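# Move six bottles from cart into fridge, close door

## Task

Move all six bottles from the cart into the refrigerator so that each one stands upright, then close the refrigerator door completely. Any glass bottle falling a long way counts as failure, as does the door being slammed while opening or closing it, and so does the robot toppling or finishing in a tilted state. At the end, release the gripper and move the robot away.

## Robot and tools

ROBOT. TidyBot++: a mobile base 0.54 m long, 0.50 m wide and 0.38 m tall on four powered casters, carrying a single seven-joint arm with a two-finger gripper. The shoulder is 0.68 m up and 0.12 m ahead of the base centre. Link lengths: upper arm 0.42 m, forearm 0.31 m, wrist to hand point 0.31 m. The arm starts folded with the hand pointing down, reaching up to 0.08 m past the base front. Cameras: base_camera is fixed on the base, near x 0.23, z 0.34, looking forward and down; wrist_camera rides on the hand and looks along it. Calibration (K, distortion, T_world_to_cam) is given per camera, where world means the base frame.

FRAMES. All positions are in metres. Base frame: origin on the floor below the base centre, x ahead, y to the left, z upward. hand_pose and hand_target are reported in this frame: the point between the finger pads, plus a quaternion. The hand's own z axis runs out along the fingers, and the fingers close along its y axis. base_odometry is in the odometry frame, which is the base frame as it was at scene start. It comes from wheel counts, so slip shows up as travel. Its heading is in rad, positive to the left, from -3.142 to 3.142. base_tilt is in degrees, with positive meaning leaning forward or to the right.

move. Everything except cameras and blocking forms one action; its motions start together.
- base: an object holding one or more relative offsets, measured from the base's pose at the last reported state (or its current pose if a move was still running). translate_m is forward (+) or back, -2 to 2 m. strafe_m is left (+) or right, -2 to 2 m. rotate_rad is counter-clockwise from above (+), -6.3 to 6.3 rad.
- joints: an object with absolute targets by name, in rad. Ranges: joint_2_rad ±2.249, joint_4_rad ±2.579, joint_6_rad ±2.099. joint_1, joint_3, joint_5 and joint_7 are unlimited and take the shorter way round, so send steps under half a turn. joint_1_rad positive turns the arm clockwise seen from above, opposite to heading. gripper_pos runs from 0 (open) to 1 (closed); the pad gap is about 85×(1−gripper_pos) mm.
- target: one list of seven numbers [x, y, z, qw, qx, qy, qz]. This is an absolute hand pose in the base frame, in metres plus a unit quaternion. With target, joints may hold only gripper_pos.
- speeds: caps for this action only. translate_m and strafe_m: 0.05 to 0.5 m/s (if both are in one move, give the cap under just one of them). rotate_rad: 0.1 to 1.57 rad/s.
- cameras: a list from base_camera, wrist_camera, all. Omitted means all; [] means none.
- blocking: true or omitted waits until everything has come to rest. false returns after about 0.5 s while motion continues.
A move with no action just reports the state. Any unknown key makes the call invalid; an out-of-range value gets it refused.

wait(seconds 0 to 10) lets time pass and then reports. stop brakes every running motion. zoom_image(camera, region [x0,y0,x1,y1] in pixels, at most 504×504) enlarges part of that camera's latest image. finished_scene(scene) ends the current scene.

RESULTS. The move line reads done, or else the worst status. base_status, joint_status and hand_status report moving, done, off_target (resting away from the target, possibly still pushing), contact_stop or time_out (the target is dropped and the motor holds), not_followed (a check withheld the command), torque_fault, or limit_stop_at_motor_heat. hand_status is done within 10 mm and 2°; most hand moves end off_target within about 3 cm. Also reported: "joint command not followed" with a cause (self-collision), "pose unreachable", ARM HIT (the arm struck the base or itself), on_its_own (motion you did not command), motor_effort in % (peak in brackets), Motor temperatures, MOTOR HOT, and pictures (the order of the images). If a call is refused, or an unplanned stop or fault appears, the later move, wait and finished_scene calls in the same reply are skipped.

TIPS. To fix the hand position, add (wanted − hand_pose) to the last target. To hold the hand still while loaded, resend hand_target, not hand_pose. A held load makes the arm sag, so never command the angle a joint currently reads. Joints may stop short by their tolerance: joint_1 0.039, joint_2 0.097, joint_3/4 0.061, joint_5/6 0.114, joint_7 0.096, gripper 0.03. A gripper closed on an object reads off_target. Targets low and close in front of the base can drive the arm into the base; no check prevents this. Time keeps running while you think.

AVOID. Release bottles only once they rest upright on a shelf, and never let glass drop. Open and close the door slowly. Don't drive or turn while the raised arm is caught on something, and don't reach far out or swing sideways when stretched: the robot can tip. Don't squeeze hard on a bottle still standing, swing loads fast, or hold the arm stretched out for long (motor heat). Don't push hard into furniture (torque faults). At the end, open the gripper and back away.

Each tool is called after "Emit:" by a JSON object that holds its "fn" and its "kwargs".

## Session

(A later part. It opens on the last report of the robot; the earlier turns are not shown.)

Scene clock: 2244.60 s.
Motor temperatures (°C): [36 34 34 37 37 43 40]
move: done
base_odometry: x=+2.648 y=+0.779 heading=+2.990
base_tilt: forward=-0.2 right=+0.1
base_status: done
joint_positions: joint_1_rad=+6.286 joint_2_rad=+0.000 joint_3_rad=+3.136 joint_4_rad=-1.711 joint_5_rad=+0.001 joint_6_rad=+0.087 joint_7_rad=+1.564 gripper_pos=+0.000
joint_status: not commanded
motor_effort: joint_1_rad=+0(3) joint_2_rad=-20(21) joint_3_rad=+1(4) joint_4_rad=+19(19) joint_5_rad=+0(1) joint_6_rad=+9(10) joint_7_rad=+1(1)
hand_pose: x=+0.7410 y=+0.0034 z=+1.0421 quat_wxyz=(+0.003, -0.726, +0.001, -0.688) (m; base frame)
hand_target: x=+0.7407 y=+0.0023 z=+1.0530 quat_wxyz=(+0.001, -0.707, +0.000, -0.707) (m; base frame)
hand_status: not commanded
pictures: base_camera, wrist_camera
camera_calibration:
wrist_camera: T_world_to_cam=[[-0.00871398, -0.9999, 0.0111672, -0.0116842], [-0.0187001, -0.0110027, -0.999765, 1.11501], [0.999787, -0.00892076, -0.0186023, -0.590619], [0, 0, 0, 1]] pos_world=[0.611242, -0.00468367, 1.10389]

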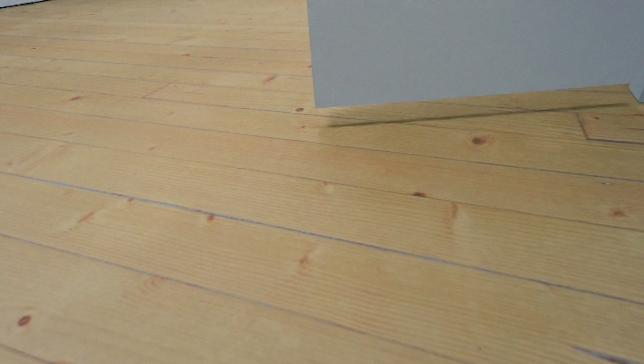

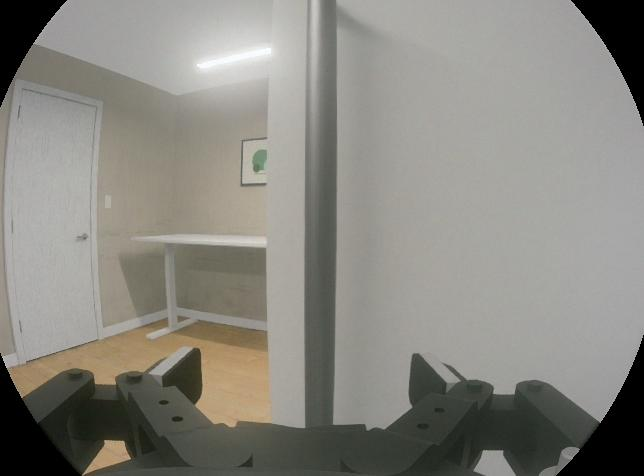

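Emit:
{"fn": "move", "kwargs": {"base": {"translate_m": 0.095, "strafe_m": -0.01}, "speeds": {"translate_m": 0.15}, "cameras": ["wrist_camera"]}}

Scene clock: 2269.03 s.
Motor temperatures (°C): [36 34 34 37 37 43 40]
move: done
base_odometry: x=+2.555 y=+0.803 heading=+2.990
base_tilt: forward=-0.1 right=+0.0
base_status: done
joint_positions: joint_1_rad=+6.286 joint_2_rad=+0.000 joint_3_rad=+3.136 joint_4_rad=-1.711 joint_5_rad=+0.001 joint_6_rad=+0.087 joint_7_rad=+1.564 gripper_pos=+0.000
joint_status: not commanded
motor_effort: joint_1_rad=-1(1) joint_2_rad=-19(22) joint_3_rad=+1(2) joint_4_rad=+19(20) joint_5_rad=+0(1) joint_6_rad=+8(10) joint_7_rad=+1(1)
hand_pose: x=+0.7409 y=+0.0034 z=+1.0424 quat_wxyz=(+0.003, -0.725, +0.001, -0.688) (m; base frame)
hand_target: x=+0.7407 y=+0.0023 z=+1.0530 quat_wxyz=(+0.001, -0.707, +0.000, -0.707) (m; base frame)
hand_status: not commanded
pictures: wrist_camera
camera_calibration:
wrist_camera: T_world_to_cam=[[-0.00871941, -0.9999, 0.011163, -0.0116791], [-0.0181901, -0.011003, -0.999774, 1.11486], [0.999797, -0.00892049, -0.0180923, -0.591023], [0, 0, 0, 1]] pos_world=[0.61108, -0.0046833, 1.10405]

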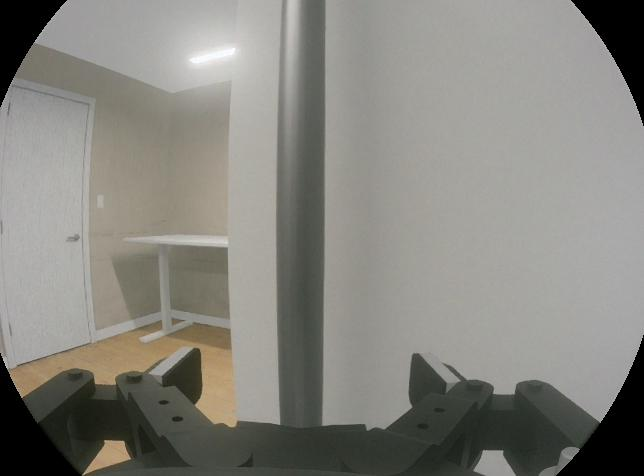

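Emit:
{"fn": "move", "kwargs": {"base": {"translate_m": 0.045, "strafe_m": 0.004}, "speeds": {"translate_m": 0.1}, "cameras": ["wrist_camera"]}}

Scene clock: 2275.10 s.
Motor temperatures (°C): [36 34 34 37 37 43 40]
move: done
base_odometry: x=+2.510 y=+0.806 heading=+2.990
base_tilt: forward=-0.2 right=+0.0
base_status: done
joint_positions: joint_1_rad=+6.286 joint_2_rad=-0.001 joint_3_rad=+3.136 joint_4_rad=-1.711 joint_5_rad=+0.001 joint_6_rad=+0.088 joint_7_rad=+1.564 gripper_pos=+0.000
joint_status: not commanded
motor_effort: joint_1_rad=-1(1) joint_2_rad=-20(22) joint_3_rad=+1(2) joint_4_rad=+19(19) joint_5_rad=+0(1) joint_6_rad=+8(9) joint_7_rad=+1(1)
hand_pose: x=+0.7407 y=+0.0034 z=+1.0426 quat_wxyz=(+0.003, -0.725, +0.001, -0.688) (m; base frame)
hand_target: x=+0.7407 y=+0.0023 z=+1.0530 quat_wxyz=(+0.001, -0.707, +0.000, -0.707) (m; base frame)
hand_status: not commanded
pictures: wrist_camera
camera_calibration:
wrist_camera: T_world_to_cam=[[-0.0087246, -0.9999, 0.01116, -0.0116761], [-0.0177158, -0.0110041, -0.999783, 1.11477], [0.999805, -0.00892041, -0.017618, -0.591344], [0, 0, 0, 1]] pos_world=[0.610876, -0.00468281, 1.10424]

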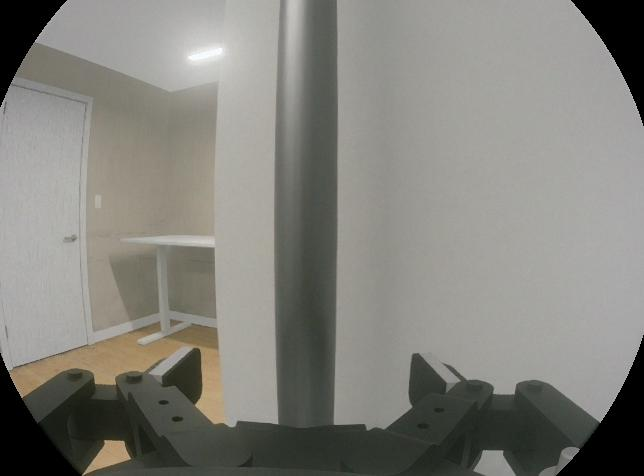

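Emit:
{"fn": "move", "kwargs": {"base": {"translate_m": 0.01}, "speeds": {"translate_m": 0.1}, "cameras": []}}

Emit:
{"fn": "move", "kwargs": {"joints": {"gripper_pos": 1.0}, "cameras": ["wrist_camera"]}}

Scene clock: 2282.37 s.
Motor temperatures (°C): [36 34 34 36 37 43 40]
move: done
base_odometry: x=+2.500 y=+0.808 heading=+2.990
base_tilt: forward=-0.1 right=+0.1
base_status: done
joint_positions: joint_1_rad=+6.286 joint_2_rad=+0.000 joint_3_rad=+3.136 joint_4_rad=-1.711 joint_5_rad=+0.001 joint_6_rad=+0.088 joint_7_rad=+1.564 gripper_pos=+0.000
joint_status: not commanded
motor_effort: joint_1_rad=+0(1) joint_2_rad=-20(24) joint_3_rad=+1(2) joint_4_rad=+19(20) joint_5_rad=-1(1) joint_6_rad=+8(9) joint_7_rad=+1(1)
hand_pose: x=+0.7409 y=+0.0034 z=+1.0422 quat_wxyz=(+0.003, -0.725, +0.001, -0.688) (m; base frame)
hand_target: x=+0.7407 y=+0.0023 z=+1.0530 quat_wxyz=(+0.001, -0.707, +0.000, -0.707) (m; base frame)
hand_status: not commanded
pictures: none
No camera images: "cameras" was empty.

Scene clock: 2283.47 s.
Motor temperatures (°C): [36 34 34 36 37 43 40]
move: off_target
base_odometry: x=+2.500 y=+0.808 heading=+2.990
base_tilt: forward=-0.2 right=+0.1
base_status: not commanded
joint_positions: joint_1_rad=+6.286 joint_2_rad=+0.000 joint_3_rad=+3.136 joint_4_rad=-1.712 joint_5_rad=+0.001 joint_6_rad=+0.088 joint_7_rad=+1.564 gripper_pos=+0.760
joint_status: gripper_pos off_target (ended at +0.760, target +1.000)
motor_effort: joint_1_rad=-2(2) joint_2_rad=-20(20) joint_3_rad=+0(1) joint_4_rad=+19(20) joint_5_rad=-1(2) joint_6_rad=+7(10) joint_7_rad=+0(1)
hand_pose: x=+0.7409 y=+0.0033 z=+1.0422 quat_wxyz=(+0.003, -0.725, +0.001, -0.688) (m; base frame)
hand_target: x=+0.7407 y=+0.0023 z=+1.0530 quat_wxyz=(+0.001, -0.707, +0.000, -0.707) (m; base frame)
hand_status: not commanded
pictures: wrist_camera
camera_calibration:
wrist_camera: T_world_to_cam=[[-0.00880881, -0.999899, 0.01116, -0.0116626], [-0.0180167, -0.0109999, -0.999777, 1.1146], [0.999799, -0.00900791, -0.017918, -0.591247], [0, 0, 0, 1]] pos_world=[0.611107, -0.00472684, 1.10389]

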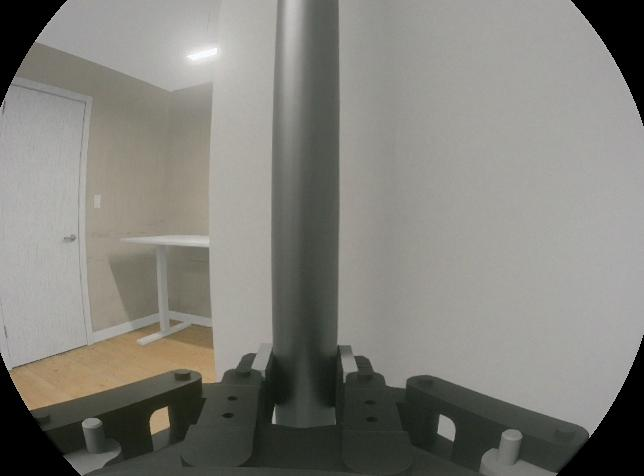

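Emit:
{"fn": "move", "kwargs": {"base": {"translate_m": 0.058, "strafe_m": 0.0774, "rotate_rad": -0.1}, "speeds": {"translate_m": 0.1, "rotate_rad": 0.105}, "joints": {"gripper_pos": 0.9}, "cameras": ["wrist_camera"]}}

Scene clock: 2301.40 s.
Motor temperatures (°C): [36 34 34 36 37 43 40]
move: off_target
base_odometry: x=+2.431 y=+0.740 heading=+2.889
base_tilt: forward=-0.2 right=+0.0
base_status: done
joint_positions: joint_1_rad=+6.280 joint_2_rad=-0.005 joint_3_rad=+3.136 joint_4_rad=-1.718 joint_5_rad=+0.001 joint_6_rad=+0.092 joint_7_rad=+1.564 gripper_pos=+0.760
joint_status: gripper_pos off_target (ended at +0.760, target +0.900)
motor_effort: joint_1_rad=+4(6) joint_2_rad=-19(22) joint_3_rad=+5(7) joint_4_rad=+18(21) joint_5_rad=-1(2) joint_6_rad=+8(10) joint_7_rad=+0(1)
hand_pose: x=+0.7388 y=+0.0067 z=+1.0427 quat_wxyz=(+0.005, -0.724, -0.001, -0.689) (m; base frame)
hand_target: x=+0.7407 y=+0.0023 z=+1.0530 quat_wxyz=(+0.001, -0.707, +0.000, -0.707) (m; base frame)
hand_status: not commanded
pictures: wrist_camera
camera_calibration:
wrist_camera: T_world_to_cam=[[-0.00339994, -0.999932, 0.0111557, -0.0123034], [-0.0151689, -0.0111029, -0.999823, 1.11298], [0.999879, -0.00356856, -0.0151301, -0.592052], [0, 0, 0, 1]] pos_world=[0.608821, -0.00205796, 1.10396]

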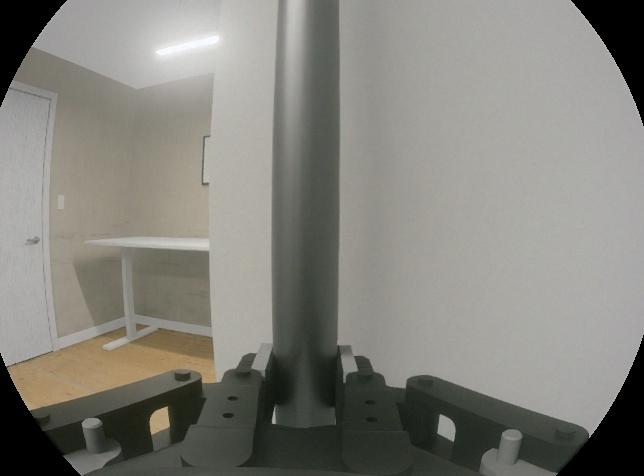

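Emit:
{"fn": "move", "kwargs": {"base": {"translate_m": 0.1588, "strafe_m": 0.1816, "rotate_rad": -0.25}, "speeds": {"translate_m": 0.135, "rotate_rad": 0.14}, "cameras": ["wrist_camera"]}}

Scene clock: 2327.17 s.
Motor temperatures (°C): [36 34 34 36 37 43 40]
move: done
base_odometry: x=+2.231 y=+0.604 heading=+2.638
base_tilt: forward=-0.1 right=+0.1
base_status: done
joint_positions: joint_1_rad=+6.273 joint_2_rad=-0.015 joint_3_rad=+3.128 joint_4_rad=-1.728 joint_5_rad=+0.001 joint_6_rad=+0.098 joint_7_rad=+1.564 gripper_pos=+0.760
joint_status: not commanded
motor_effort: joint_1_rad=+1(7) joint_2_rad=-17(19) joint_3_rad=+2(8) joint_4_rad=+17(22) joint_5_rad=-1(2) joint_6_rad=+7(11) joint_7_rad=+0(1)
hand_pose: x=+0.7346 y=+0.0163 z=+1.0442 quat_wxyz=(+0.010, -0.723, -0.007, -0.691) (m; base frame)
hand_target: x=+0.7407 y=+0.0023 z=+1.0530 quat_wxyz=(+0.001, -0.707, +0.000, -0.707) (m; base frame)
hand_status: not commanded
pictures: wrist_camera
camera_calibration:
wrist_camera: T_world_to_cam=[[0.0120604, -0.999864, 0.0112569, -0.0142173], [-0.0096869, -0.011374, -0.999888, 1.11059], [0.99988, 0.01195, -0.00982276, -0.593668], [0, 0, 0, 1]] pos_world=[0.604526, 0.00551082, 1.10479]

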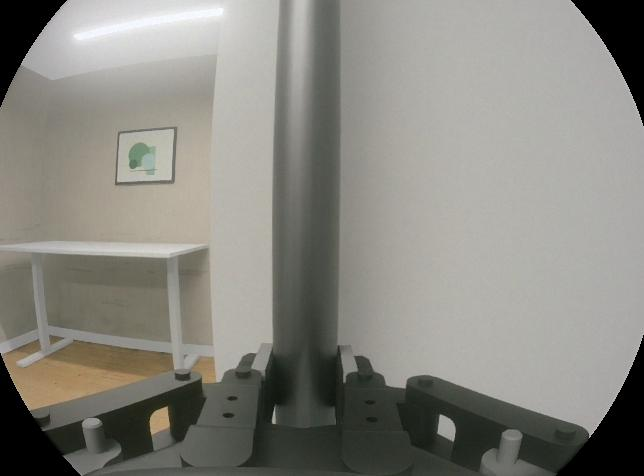

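Emit:
{"fn": "move", "kwargs": {"base": {"translate_m": 0.16, "strafe_m": 0.194, "rotate_rad": -0.25}, "speeds": {"translate_m": 0.15, "rotate_rad": 0.15}, "cameras": []}}

Emit:
{"fn": "move", "kwargs": {"base": {"translate_m": 0.161, "strafe_m": 0.188, "rotate_rad": -0.25}, "speeds": {"translate_m": 0.15, "rotate_rad": 0.15}, "cameras": ["wrist_camera"]}}

Scene clock: 2350.33 s.
Motor temperatures (°C): [36 34 34 36 37 43 40]
move: done
base_odometry: x=+1.997 y=+0.511 heading=+2.388
base_tilt: forward=-0.2 right=+0.0
base_status: done
joint_positions: joint_1_rad=+6.276 joint_2_rad=-0.018 joint_3_rad=+3.127 joint_4_rad=-1.732 joint_5_rad=+0.001 joint_6_rad=+0.105 joint_7_rad=+1.564 gripper_pos=+0.760
joint_status: not commanded
motor_effort: joint_1_rad=+0(8) joint_2_rad=-18(20) joint_3_rad=+1(9) joint_4_rad=+17(22) joint_5_rad=+1(2) joint_6_rad=+7(12) joint_7_rad=+1(2)
hand_pose: x=+0.7332 y=+0.0147 z=+1.0461 quat_wxyz=(+0.009, -0.720, -0.006, -0.694) (m; base frame)
hand_target: x=+0.7407 y=+0.0023 z=+1.0530 quat_wxyz=(+0.001, -0.707, +0.000, -0.707) (m; base frame)
hand_status: not commanded
pictures: none
No camera images: "cameras" was empty.

Scene clock: 2352.60 s.
Motor temperatures (°C): [36 34 34 36 37 43 40]
move: done
base_odometry: x=+1.751 y=+0.484 heading=+2.137
base_tilt: forward=-0.2 right=+0.0
base_status: done
joint_positions: joint_1_rad=+6.272 joint_2_rad=-0.018 joint_3_rad=+3.124 joint_4_rad=-1.732 joint_5_rad=+0.001 joint_6_rad=+0.111 joint_7_rad=+1.564 gripper_pos=+0.760
joint_status: not commanded
motor_effort: joint_1_rad=-1(8) joint_2_rad=-18(19) joint_3_rad=+1(9) joint_4_rad=+15(21) joint_5_rad=+1(2) joint_6_rad=+6(11) joint_7_rad=+1(2)
hand_pose: x=+0.7331 y=+0.0190 z=+1.0476 quat_wxyz=(+0.012, -0.718, -0.008, -0.696) (m; base frame)
hand_target: x=+0.7407 y=+0.0023 z=+1.0530 quat_wxyz=(+0.001, -0.707, +0.000, -0.707) (m; base frame)
hand_status: not commanded
pictures: wrist_camera
camera_calibration:
wrist_camera: T_world_to_cam=[[0.0163455, -0.999803, 0.0112246, -0.0146287], [0.0024125, -0.0111866, -0.999935, 1.10525], [0.999863, 0.0163715, 0.00222917, -0.604831], [0, 0, 0, 1]] pos_world=[0.602321, 0.00764026, 1.10669]

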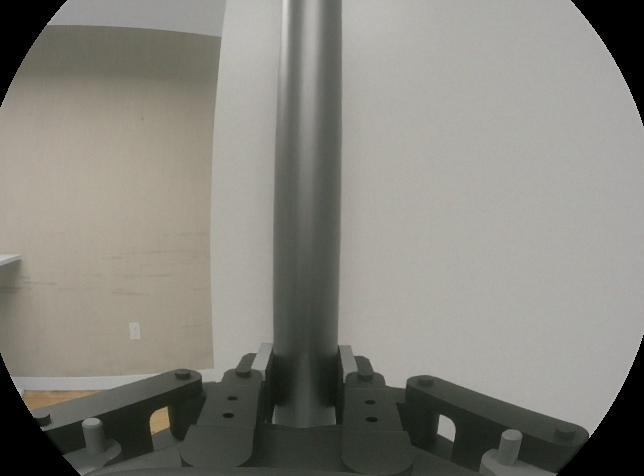

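Emit:
{"fn": "move", "kwargs": {"base": {"translate_m": 0.159, "strafe_m": 0.2, "rotate_rad": -0.25}, "speeds": {"translate_m": 0.14, "rotate_rad": 0.14}, "cameras": []}}

Emit:
{"fn": "move", "kwargs": {"base": {"translate_m": 0.161, "strafe_m": 0.19, "rotate_rad": -0.25}, "speeds": {"translate_m": 0.13, "rotate_rad": 0.13}, "cameras": ["wrist_camera", "base_camera"]}}

Scene clock: 2359.97 s.
Motor temperatures (°C): [36 34 34 36 37 43 40]
move: done
base_odometry: x=+1.497 y=+0.511 heading=+1.886
base_tilt: forward=-0.1 right=+0.1
base_status: done
joint_positions: joint_1_rad=+6.278 joint_2_rad=-0.017 joint_3_rad=+3.129 joint_4_rad=-1.731 joint_5_rad=+0.001 joint_6_rad=+0.115 joint_7_rad=+1.564 gripper_pos=+0.760
joint_status: not commanded
motor_effort: joint_1_rad=+0(8) joint_2_rad=-20(21) joint_3_rad=+1(9) joint_4_rad=+14(20) joint_5_rad=+0(2) joint_6_rad=+5(11) joint_7_rad=+2(3)
hand_pose: x=+0.7338 y=+0.0124 z=+1.0493 quat_wxyz=(+0.008, -0.717, -0.004, -0.697) (m; base frame)
hand_target: x=+0.7407 y=+0.0023 z=+1.0530 quat_wxyz=(+0.001, -0.707, +0.000, -0.707) (m; base frame)
hand_status: not commanded
pictures: none
No camera images: "cameras" was empty.

Scene clock: 2362.47 s.
Motor temperatures (°C): [36 34 34 36 37 43 40]
move: done
base_odometry: x=+1.266 y=+0.605 heading=+1.635
base_tilt: forward=-0.2 right=+0.1
base_status: done
joint_positions: joint_1_rad=+6.273 joint_2_rad=-0.016 joint_3_rad=+3.128 joint_4_rad=-1.728 joint_5_rad=+0.001 joint_6_rad=+0.117 joint_7_rad=+1.564 gripper_pos=+0.760
joint_status: not commanded
motor_effort: joint_1_rad=+0(7) joint_2_rad=-21(21) joint_3_rad=+2(8) joint_4_rad=+14(20) joint_5_rad=+1(2) joint_6_rad=+5(11) joint_7_rad=+2(3)
hand_pose: x=+0.7344 y=+0.0158 z=+1.0505 quat_wxyz=(+0.010, -0.716, -0.006, -0.698) (m; base frame)
hand_target: x=+0.7407 y=+0.0023 z=+1.0530 quat_wxyz=(+0.001, -0.707, +0.000, -0.707) (m; base frame)
hand_status: not commanded
pictures: base_camera, wrist_camera
camera_calibration:
wrist_camera: T_world_to_cam=[[0.0110685, -0.999878, 0.0110295, -0.0138005], [0.0099692, -0.0109193, -0.999891, 1.10246], [0.999889, 0.0111772, 0.00984712, -0.614054], [0, 0, 0, 1]] pos_world=[0.603148, 0.00510272, 1.10854]

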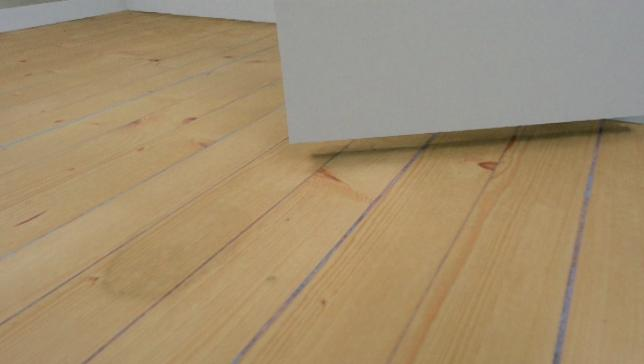

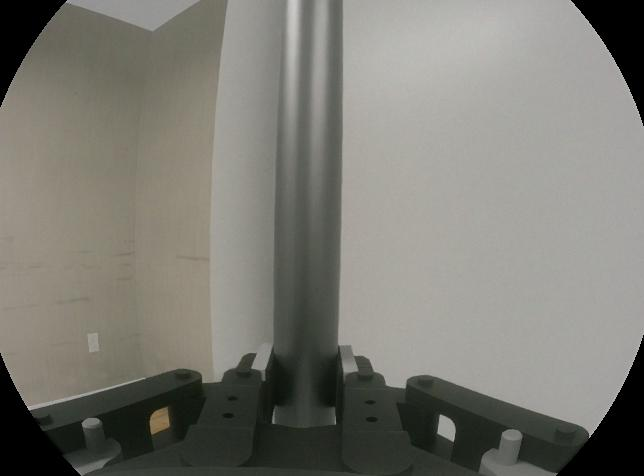

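Emit:
{"fn": "move", "kwargs": {"base": {"translate_m": 0.159, "strafe_m": 0.196, "rotate_rad": -0.25}, "speeds": {"translate_m": 0.12, "rotate_rad": 0.12}, "cameras": ["wrist_camera", "base_camera"]}}

Scene clock: 2369.33 s.
Motor temperatures (°C): [36 34 34 36 37 42 40]
move: done
base_odometry: x=+1.060 y=+0.752 heading=+1.384
base_tilt: forward=-0.1 right=+0.0
base_status: done
joint_positions: joint_1_rad=+6.275 joint_2_rad=-0.013 joint_3_rad=+3.129 joint_4_rad=-1.725 joint_5_rad=+0.001 joint_6_rad=+0.119 joint_7_rad=+1.564 gripper_pos=+0.760
joint_status: not commanded
motor_effort: joint_1_rad=+0(7) joint_2_rad=-22(22) joint_3_rad=+1(8) joint_4_rad=+13(21) joint_5_rad=+1(2) joint_6_rad=+3(10) joint_7_rad=+2(3)
hand_pose: x=+0.7355 y=+0.0142 z=+1.0513 quat_wxyz=(+0.009, -0.715, -0.005, -0.699) (m; base frame)
hand_target: x=+0.7407 y=+0.0023 z=+1.0530 quat_wxyz=(+0.001, -0.707, +0.000, -0.707) (m; base frame)
hand_status: not commanded
pictures: base_camera, wrist_camera
camera_calibration:
wrist_camera: T_world_to_cam=[[0.00837361, -0.999905, 0.0109624, -0.0134072], [0.0120549, -0.0108611, -0.999868, 1.10167], [0.999892, 0.00850466, 0.0119628, -0.617279], [0, 0, 0, 1]] pos_world=[0.604044, 0.00380919, 1.10906]

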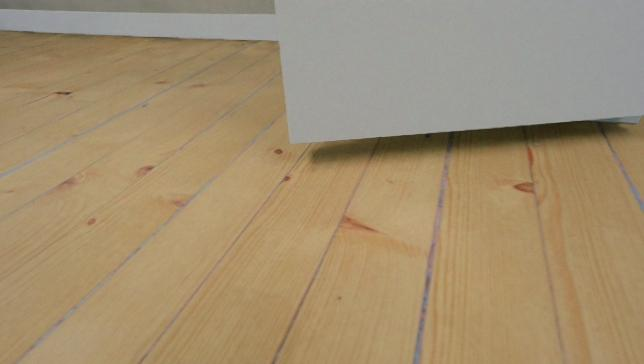

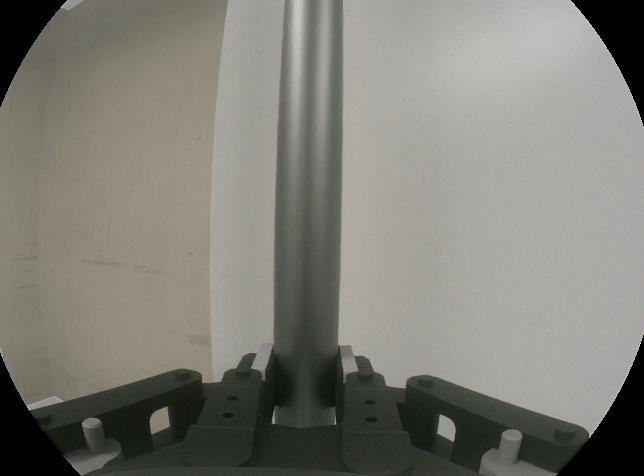

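Emit:
{"fn": "move", "kwargs": {"base": {"translate_m": 0.126, "strafe_m": 0.159, "rotate_rad": -0.2}, "speeds": {"translate_m": 0.1, "rotate_rad": 0.1}, "cameras": ["wrist_camera", "base_camera"]}}

Scene clock: 2376.93 s.
Motor temperatures (°C): [36 34 34 36 37 42 40]
move: done
base_odometry: x=+0.927 y=+0.905 heading=+1.184
base_tilt: forward=-0.2 right=+0.1
base_status: done
joint_positions: joint_1_rad=+6.273 joint_2_rad=-0.011 joint_3_rad=+3.130 joint_4_rad=-1.724 joint_5_rad=+0.001 joint_6_rad=+0.120 joint_7_rad=+1.564 gripper_pos=+0.760
joint_status: not commanded
motor_effort: joint_1_rad=-1(6) joint_2_rad=-20(22) joint_3_rad=+1(7) joint_4_rad=+13(20) joint_5_rad=+1(1) joint_6_rad=+4(10) joint_7_rad=+2(3)
hand_pose: x=+0.7363 y=+0.0149 z=+1.0515 quat_wxyz=(+0.010, -0.715, -0.006, -0.699) (m; base frame)
hand_target: x=+0.7407 y=+0.0023 z=+1.0530 quat_wxyz=(+0.001, -0.707, +0.000, -0.707) (m; base frame)
hand_status: not commanded
pictures: base_camera, wrist_camera
camera_calibration:
wrist_camera: T_world_to_cam=[[0.00954052, -0.999895, 0.0109189, -0.0134981], [0.0129928, -0.0107946, -0.999857, 1.10116], [0.99987, 0.00968103, 0.0128885, -0.619095], [0, 0, 0, 1]] pos_world=[0.604837, 0.00438337, 1.10913]

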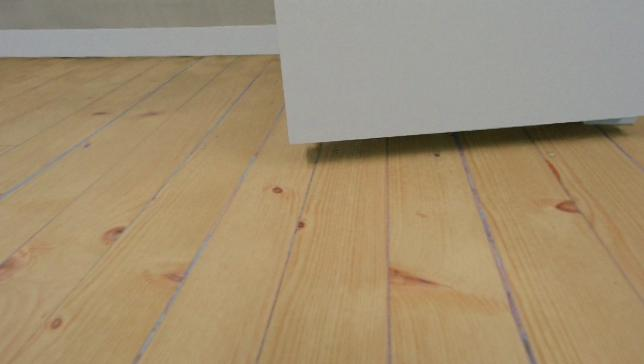

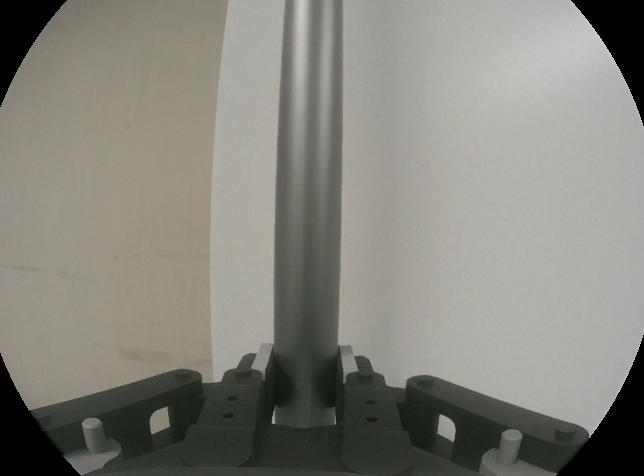

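Emit:
{"fn": "move", "kwargs": {"base": {"translate_m": 0.06, "strafe_m": 0.083, "rotate_rad": -0.1}, "speeds": {"translate_m": 0.1, "rotate_rad": 0.1}, "cameras": ["wrist_camera", "base_camera"]}}

Scene clock: 2381.77 s.
Motor temperatures (°C): [36 34 34 36 37 42 40]
move: done
base_odometry: x=+0.873 y=+0.992 heading=+1.083
base_tilt: forward=-0.1 right=+0.0
base_status: done
joint_positions: joint_1_rad=+6.273 joint_2_rad=-0.010 joint_3_rad=+3.130 joint_4_rad=-1.723 joint_5_rad=+0.001 joint_6_rad=+0.121 joint_7_rad=+1.564 gripper_pos=+0.760
joint_status: not commanded
motor_effort: joint_1_rad=+0(7) joint_2_rad=-21(22) joint_3_rad=+1(8) joint_4_rad=+13(19) joint_5_rad=+1(2) joint_6_rad=+4(9) joint_7_rad=+2(2)
hand_pose: x=+0.7369 y=+0.0150 z=+1.0516 quat_wxyz=(+0.010, -0.714, -0.006, -0.700) (m; base frame)
hand_target: x=+0.7407 y=+0.0023 z=+1.0530 quat_wxyz=(+0.001, -0.707, +0.000, -0.707) (m; base frame)
hand_status: not commanded
pictures: base_camera, wrist_camera
camera_calibration:
wrist_camera: T_world_to_cam=[[0.0096492, -0.999894, 0.0108867, -0.0134731], [0.013955, -0.0107515, -0.999845, 1.10058], [0.999856, 0.00979962, 0.0138498, -0.62068], [0, 0, 0, 1]] pos_world=[0.605362, 0.00444363, 1.10915]

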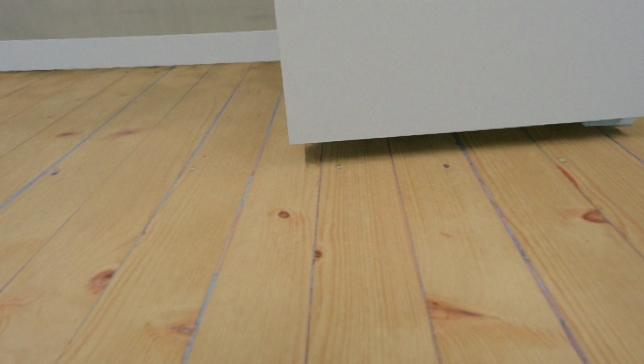

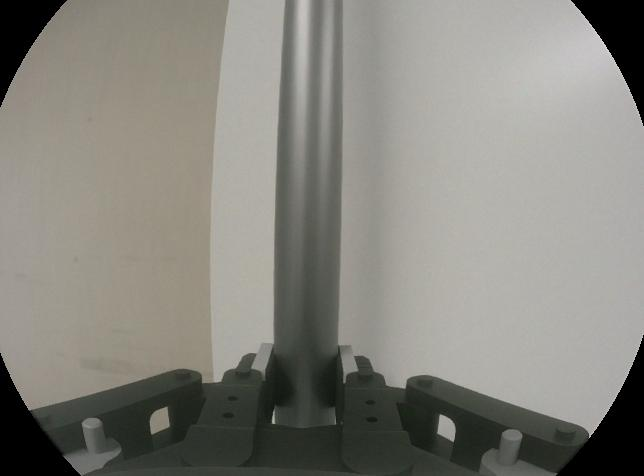

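Emit:
{"fn": "move", "kwargs": {"base": {"translate_m": 0.047, "strafe_m": 0.066, "rotate_rad": -0.08}, "speeds": {"translate_m": 0.08, "rotate_rad": 0.1}, "cameras": ["wrist_camera", "base_camera"]}}

Scene clock: 2389.57 s.
Motor temperatures (°C): [36 34 34 36 37 42 40]
move: done
base_odometry: x=+0.836 y=+1.065 heading=+1.002
base_tilt: forward=-0.1 right=+0.1
base_status: done
joint_positions: joint_1_rad=+6.275 joint_2_rad=-0.009 joint_3_rad=+3.127 joint_4_rad=-1.723 joint_5_rad=+0.001 joint_6_rad=+0.122 joint_7_rad=+1.564 gripper_pos=+0.760
joint_status: not commanded
motor_effort: joint_1_rad=+0(8) joint_2_rad=-20(22) joint_3_rad=+2(9) joint_4_rad=+13(20) joint_5_rad=+0(1) joint_6_rad=+4(10) joint_7_rad=+1(2)
hand_pose: x=+0.7372 y=+0.0152 z=+1.0516 quat_wxyz=(+0.010, -0.714, -0.006, -0.700) (m; base frame)
hand_target: x=+0.7407 y=+0.0023 z=+1.0530 quat_wxyz=(+0.001, -0.707, +0.000, -0.707) (m; base frame)
hand_status: not commanded
pictures: base_camera, wrist_camera
camera_calibration:
wrist_camera: T_world_to_cam=[[0.010057, -0.99989, 0.0108944, -0.0135183], [0.0143751, -0.0107493, -0.999839, 1.10022], [0.999846, 0.0102119, 0.0142654, -0.621383], [0, 0, 0, 1]] pos_world=[0.605608, 0.00465529, 1.10906]

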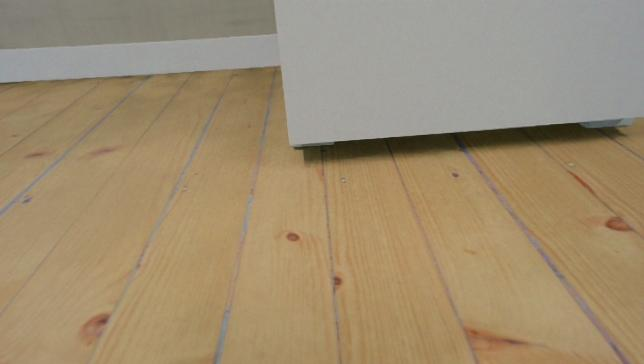

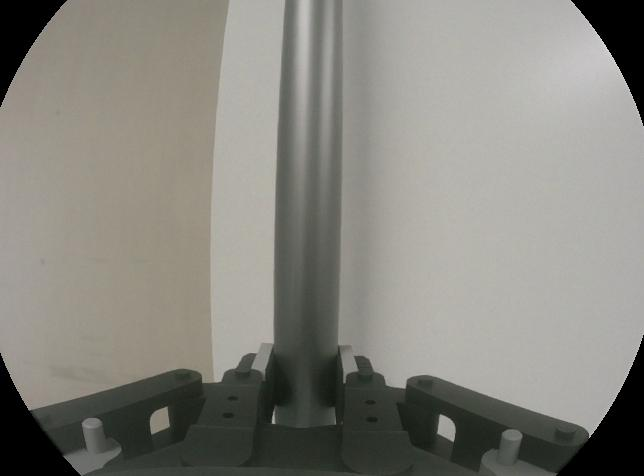

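Emit:
{"fn": "zoom_image", "kwargs": {"camera": "base_camera", "region": [270, 90, 400, 180]}}

Emit:
{"fn": "zoom_image", "kwargs": {"camera": "base_camera", "region": [540, 90, 644, 160]}}

Scaled by 3.877.

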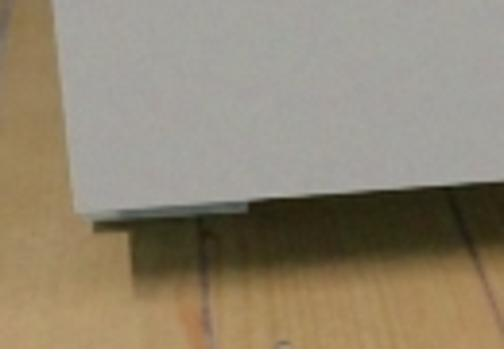

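Scaled by 4.846.

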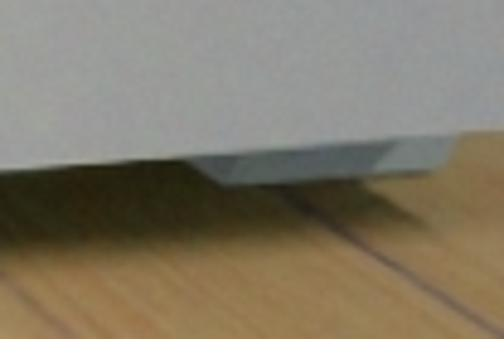

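Emit:
{"fn": "move", "kwargs": {"base": {"translate_m": 0.024, "strafe_m": 0.033, "rotate_rad": -0.04}, "speeds": {"translate_m": 0.06, "rotate_rad": 0.1}, "cameras": ["wrist_camera", "base_camera"]}}

Scene clock: 2406.70 s.
Motor temperatures (°C): [36 34 34 36 37 42 40]
move: done
base_odometry: x=+0.821 y=+1.103 heading=+0.962
base_tilt: forward=-0.2 right=+0.0
base_status: done
joint_positions: joint_1_rad=+6.277 joint_2_rad=-0.022 joint_3_rad=+3.127 joint_4_rad=-1.735 joint_5_rad=+0.001 joint_6_rad=+0.123 joint_7_rad=+1.564 gripper_pos=+0.760
joint_status: not commanded
motor_effort: joint_1_rad=+0(7) joint_2_rad=-15(21) joint_3_rad=+1(8) joint_4_rad=+19(26) joint_5_rad=+1(1) joint_6_rad=+9(15) joint_7_rad=+2(2)
hand_pose: x=+0.7320 y=+0.0148 z=+1.0516 quat_wxyz=(+0.009, -0.714, -0.006, -0.700) (m; base frame)
hand_target: x=+0.7407 y=+0.0023 z=+1.0530 quat_wxyz=(+0.001, -0.707, +0.000, -0.707) (m; base frame)
hand_status: not commanded
pictures: base_camera, wrist_camera
camera_calibration:
wrist_camera: T_world_to_cam=[[0.00937611, -0.999895, 0.0110863, -0.0136292], [0.0145867, -0.0109488, -0.999834, 1.10009], [0.99985, 0.00953626, 0.0144825, -0.616391], [0, 0, 0, 1]] pos_world=[0.60038, 0.00429499, 1.10899]

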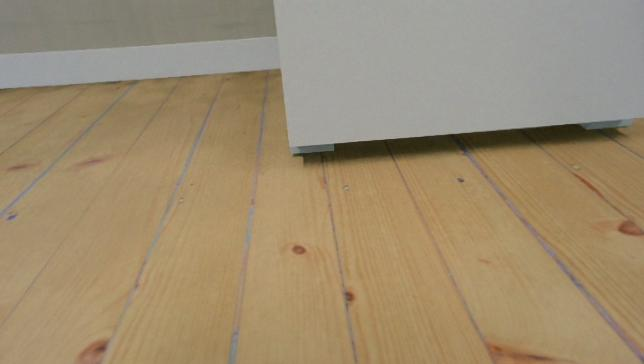

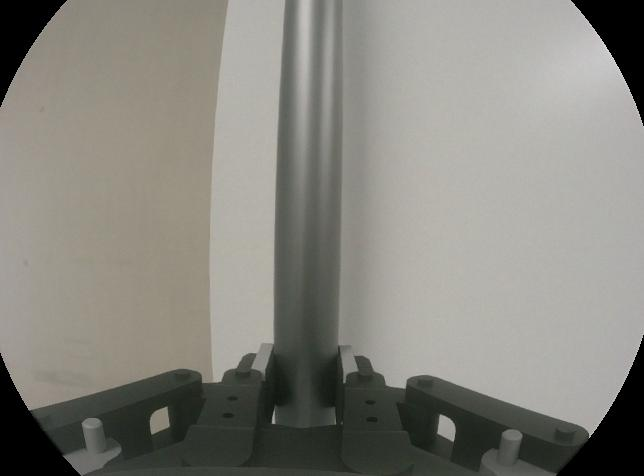

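Emit:
{"fn": "move", "kwargs": {"base": {"translate_m": 0.012}, "speeds": {"translate_m": 0.05}, "cameras": ["base_camera"]}}

Scene clock: 2410.77 s.
Motor temperatures (°C): [36 34 34 36 37 42 40]
move: done
base_odometry: x=+0.828 y=+1.113 heading=+0.962
base_tilt: forward=-0.2 right=+0.1
base_status: done
joint_positions: joint_1_rad=+6.278 joint_2_rad=-0.046 joint_3_rad=+3.127 joint_4_rad=-1.759 joint_5_rad=+0.001 joint_6_rad=+0.123 joint_7_rad=+1.564 gripper_pos=+0.760
joint_status: not commanded
motor_effort: joint_1_rad=+0(3) joint_2_rad=-10(17) joint_3_rad=+1(5) joint_4_rad=+23(28) joint_5_rad=+1(1) joint_6_rad=+13(16) joint_7_rad=+2(2)
hand_pose: x=+0.7217 y=+0.0139 z=+1.0513 quat_wxyz=(+0.009, -0.714, -0.006, -0.700) (m; base frame)
hand_target: x=+0.7407 y=+0.0023 z=+1.0530 quat_wxyz=(+0.001, -0.707, +0.000, -0.707) (m; base frame)
hand_status: not commanded
pictures: base_camera

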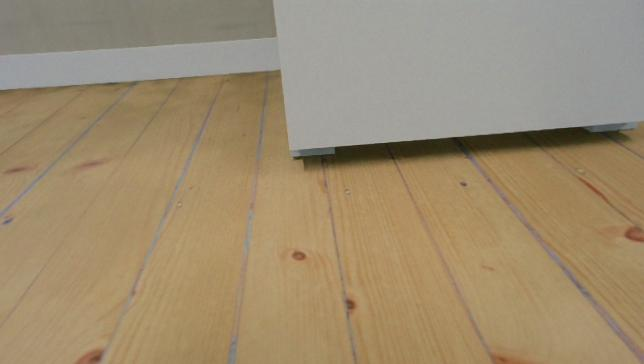

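Emit:
{"fn": "move", "kwargs": {"base": {"translate_m": -0.012}, "speeds": {"translate_m": 0.05}, "cameras": []}}

Emit:
{"fn": "move", "kwargs": {"joints": {"gripper_pos": 0.0}, "cameras": ["base_camera", "wrist_camera"]}}

Scene clock: 2415.37 s.
Motor temperatures (°C): [36 34 34 36 37 42 40]
move: done
base_odometry: x=+0.821 y=+1.103 heading=+0.962
base_tilt: forward=-0.1 right=+0.1
base_status: done
joint_positions: joint_1_rad=+6.277 joint_2_rad=-0.019 joint_3_rad=+3.127 joint_4_rad=-1.735 joint_5_rad=+0.001 joint_6_rad=+0.128 joint_7_rad=+1.564 gripper_pos=+0.760
joint_status: not commanded
motor_effort: joint_1_rad=+1(3) joint_2_rad=-17(23) joint_3_rad=+2(4) joint_4_rad=+18(23) joint_5_rad=+1(1) joint_6_rad=+8(12) joint_7_rad=+1(2)
hand_pose: x=+0.7329 y=+0.0142 z=+1.0515 quat_wxyz=(+0.009, -0.713, -0.006, -0.701) (m; base frame)
hand_target: x=+0.7407 y=+0.0023 z=+1.0530 quat_wxyz=(+0.001, -0.707, +0.000, -0.707) (m; base frame)
hand_status: not commanded
pictures: none
No camera images: "cameras" was empty.

Scene clock: 2416.40 s.
Motor temperatures (°C): [36 34 34 36 37 42 40]
move: done
base_odometry: x=+0.821 y=+1.103 heading=+0.962
base_tilt: forward=-0.2 right=+0.1
base_status: not commanded
joint_positions: joint_1_rad=+6.277 joint_2_rad=-0.018 joint_3_rad=+3.127 joint_4_rad=-1.735 joint_5_rad=+0.001 joint_6_rad=+0.128 joint_7_rad=+1.564 gripper_pos=+0.000
joint_status: all done
motor_effort: joint_1_rad=-1(2) joint_2_rad=-19(21) joint_3_rad=+0(3) joint_4_rad=+19(20) joint_5_rad=+0(1) joint_6_rad=+8(9) joint_7_rad=+0(2)
hand_pose: x=+0.7333 y=+0.0142 z=+1.0508 quat_wxyz=(+0.009, -0.714, -0.006, -0.700) (m; base frame)
hand_target: x=+0.7407 y=+0.0023 z=+1.0530 quat_wxyz=(+0.001, -0.707, +0.000, -0.707) (m; base frame)
hand_status: not commanded
pictures: base_camera, wrist_camera
camera_calibration:
wrist_camera: T_world_to_cam=[[0.00836749, -0.999904, 0.0110135, -0.0134212], [0.01599, -0.0108787, -0.999813, 1.0983], [0.999837, 0.00854203, 0.0158975, -0.619161], [0, 0, 0, 1]] pos_world=[0.601611, 0.00381699, 1.10808]

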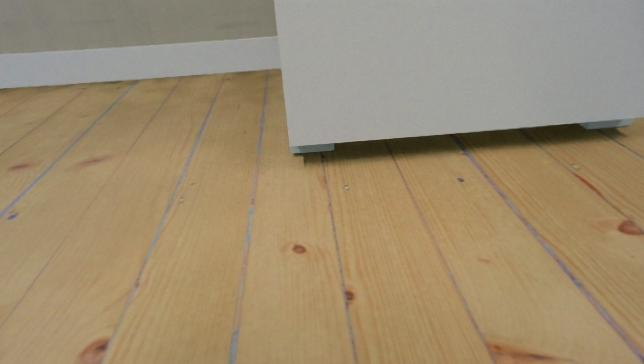

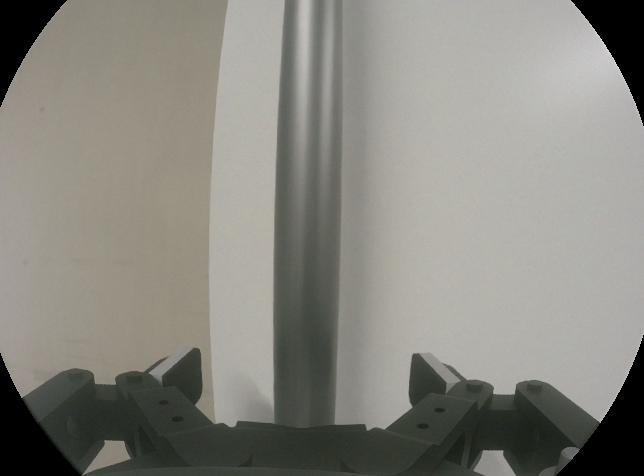

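Door stays. Now back away slowly.

Emit:
{"fn": "move", "kwargs": {"base": {"translate_m": -0.6}, "speeds": {"translate_m": 0.3}, "cameras": ["base_camera", "wrist_camera"]}}

Scene clock: 2424.37 s.
Motor temperatures (°C): [36 34 34 36 37 42 40]
move: done
base_odometry: x=+0.478 y=+0.611 heading=+0.962
base_tilt: forward=-0.2 right=+0.1
base_status: done
joint_positions: joint_1_rad=+6.277 joint_2_rad=-0.015 joint_3_rad=+3.127 joint_4_rad=-1.735 joint_5_rad=+0.001 joint_6_rad=+0.128 joint_7_rad=+1.564 gripper_pos=+0.000
joint_status: not commanded
motor_effort: joint_1_rad=-1(1) joint_2_rad=-19(23) joint_3_rad=+1(2) joint_4_rad=+19(20) joint_5_rad=-1(1) joint_6_rad=+8(10) joint_7_rad=+0(1)
hand_pose: x=+0.7344 y=+0.0141 z=+1.0490 quat_wxyz=(+0.009, -0.715, -0.005, -0.699) (m; base frame)
hand_target: x=+0.7407 y=+0.0023 z=+1.0530 quat_wxyz=(+0.001, -0.707, +0.000, -0.707) (m; base frame)
hand_status: not commanded
pictures: base_camera, wrist_camera
camera_calibration:
wrist_camera: T_world_to_cam=[[0.0083414, -0.999905, 0.0110052, -0.0134124], [0.0130217, -0.010896, -0.999856, 1.09868], [0.99988, 0.0084835, 0.0129296, -0.617143], [0, 0, 0, 1]] pos_world=[0.602874, 0.00379561, 1.10665]

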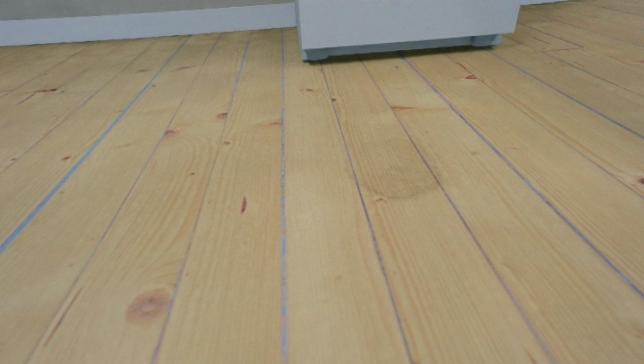

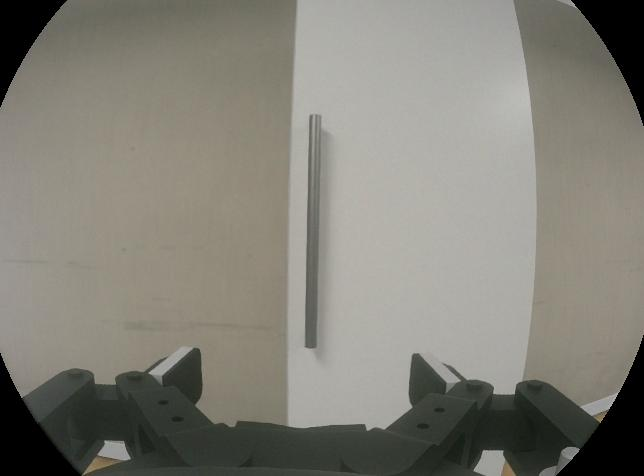

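Emit:
{"fn": "zoom_image", "kwargs": {"camera": "base_camera", "region": [280, 0, 540, 80]}}

Scaled by 1.938.

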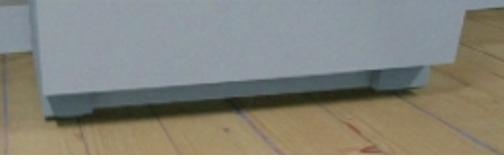

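Emit:
{"fn": "finished_scene", "kwargs": {"scene": 1}}

The scene is finished: the task was done.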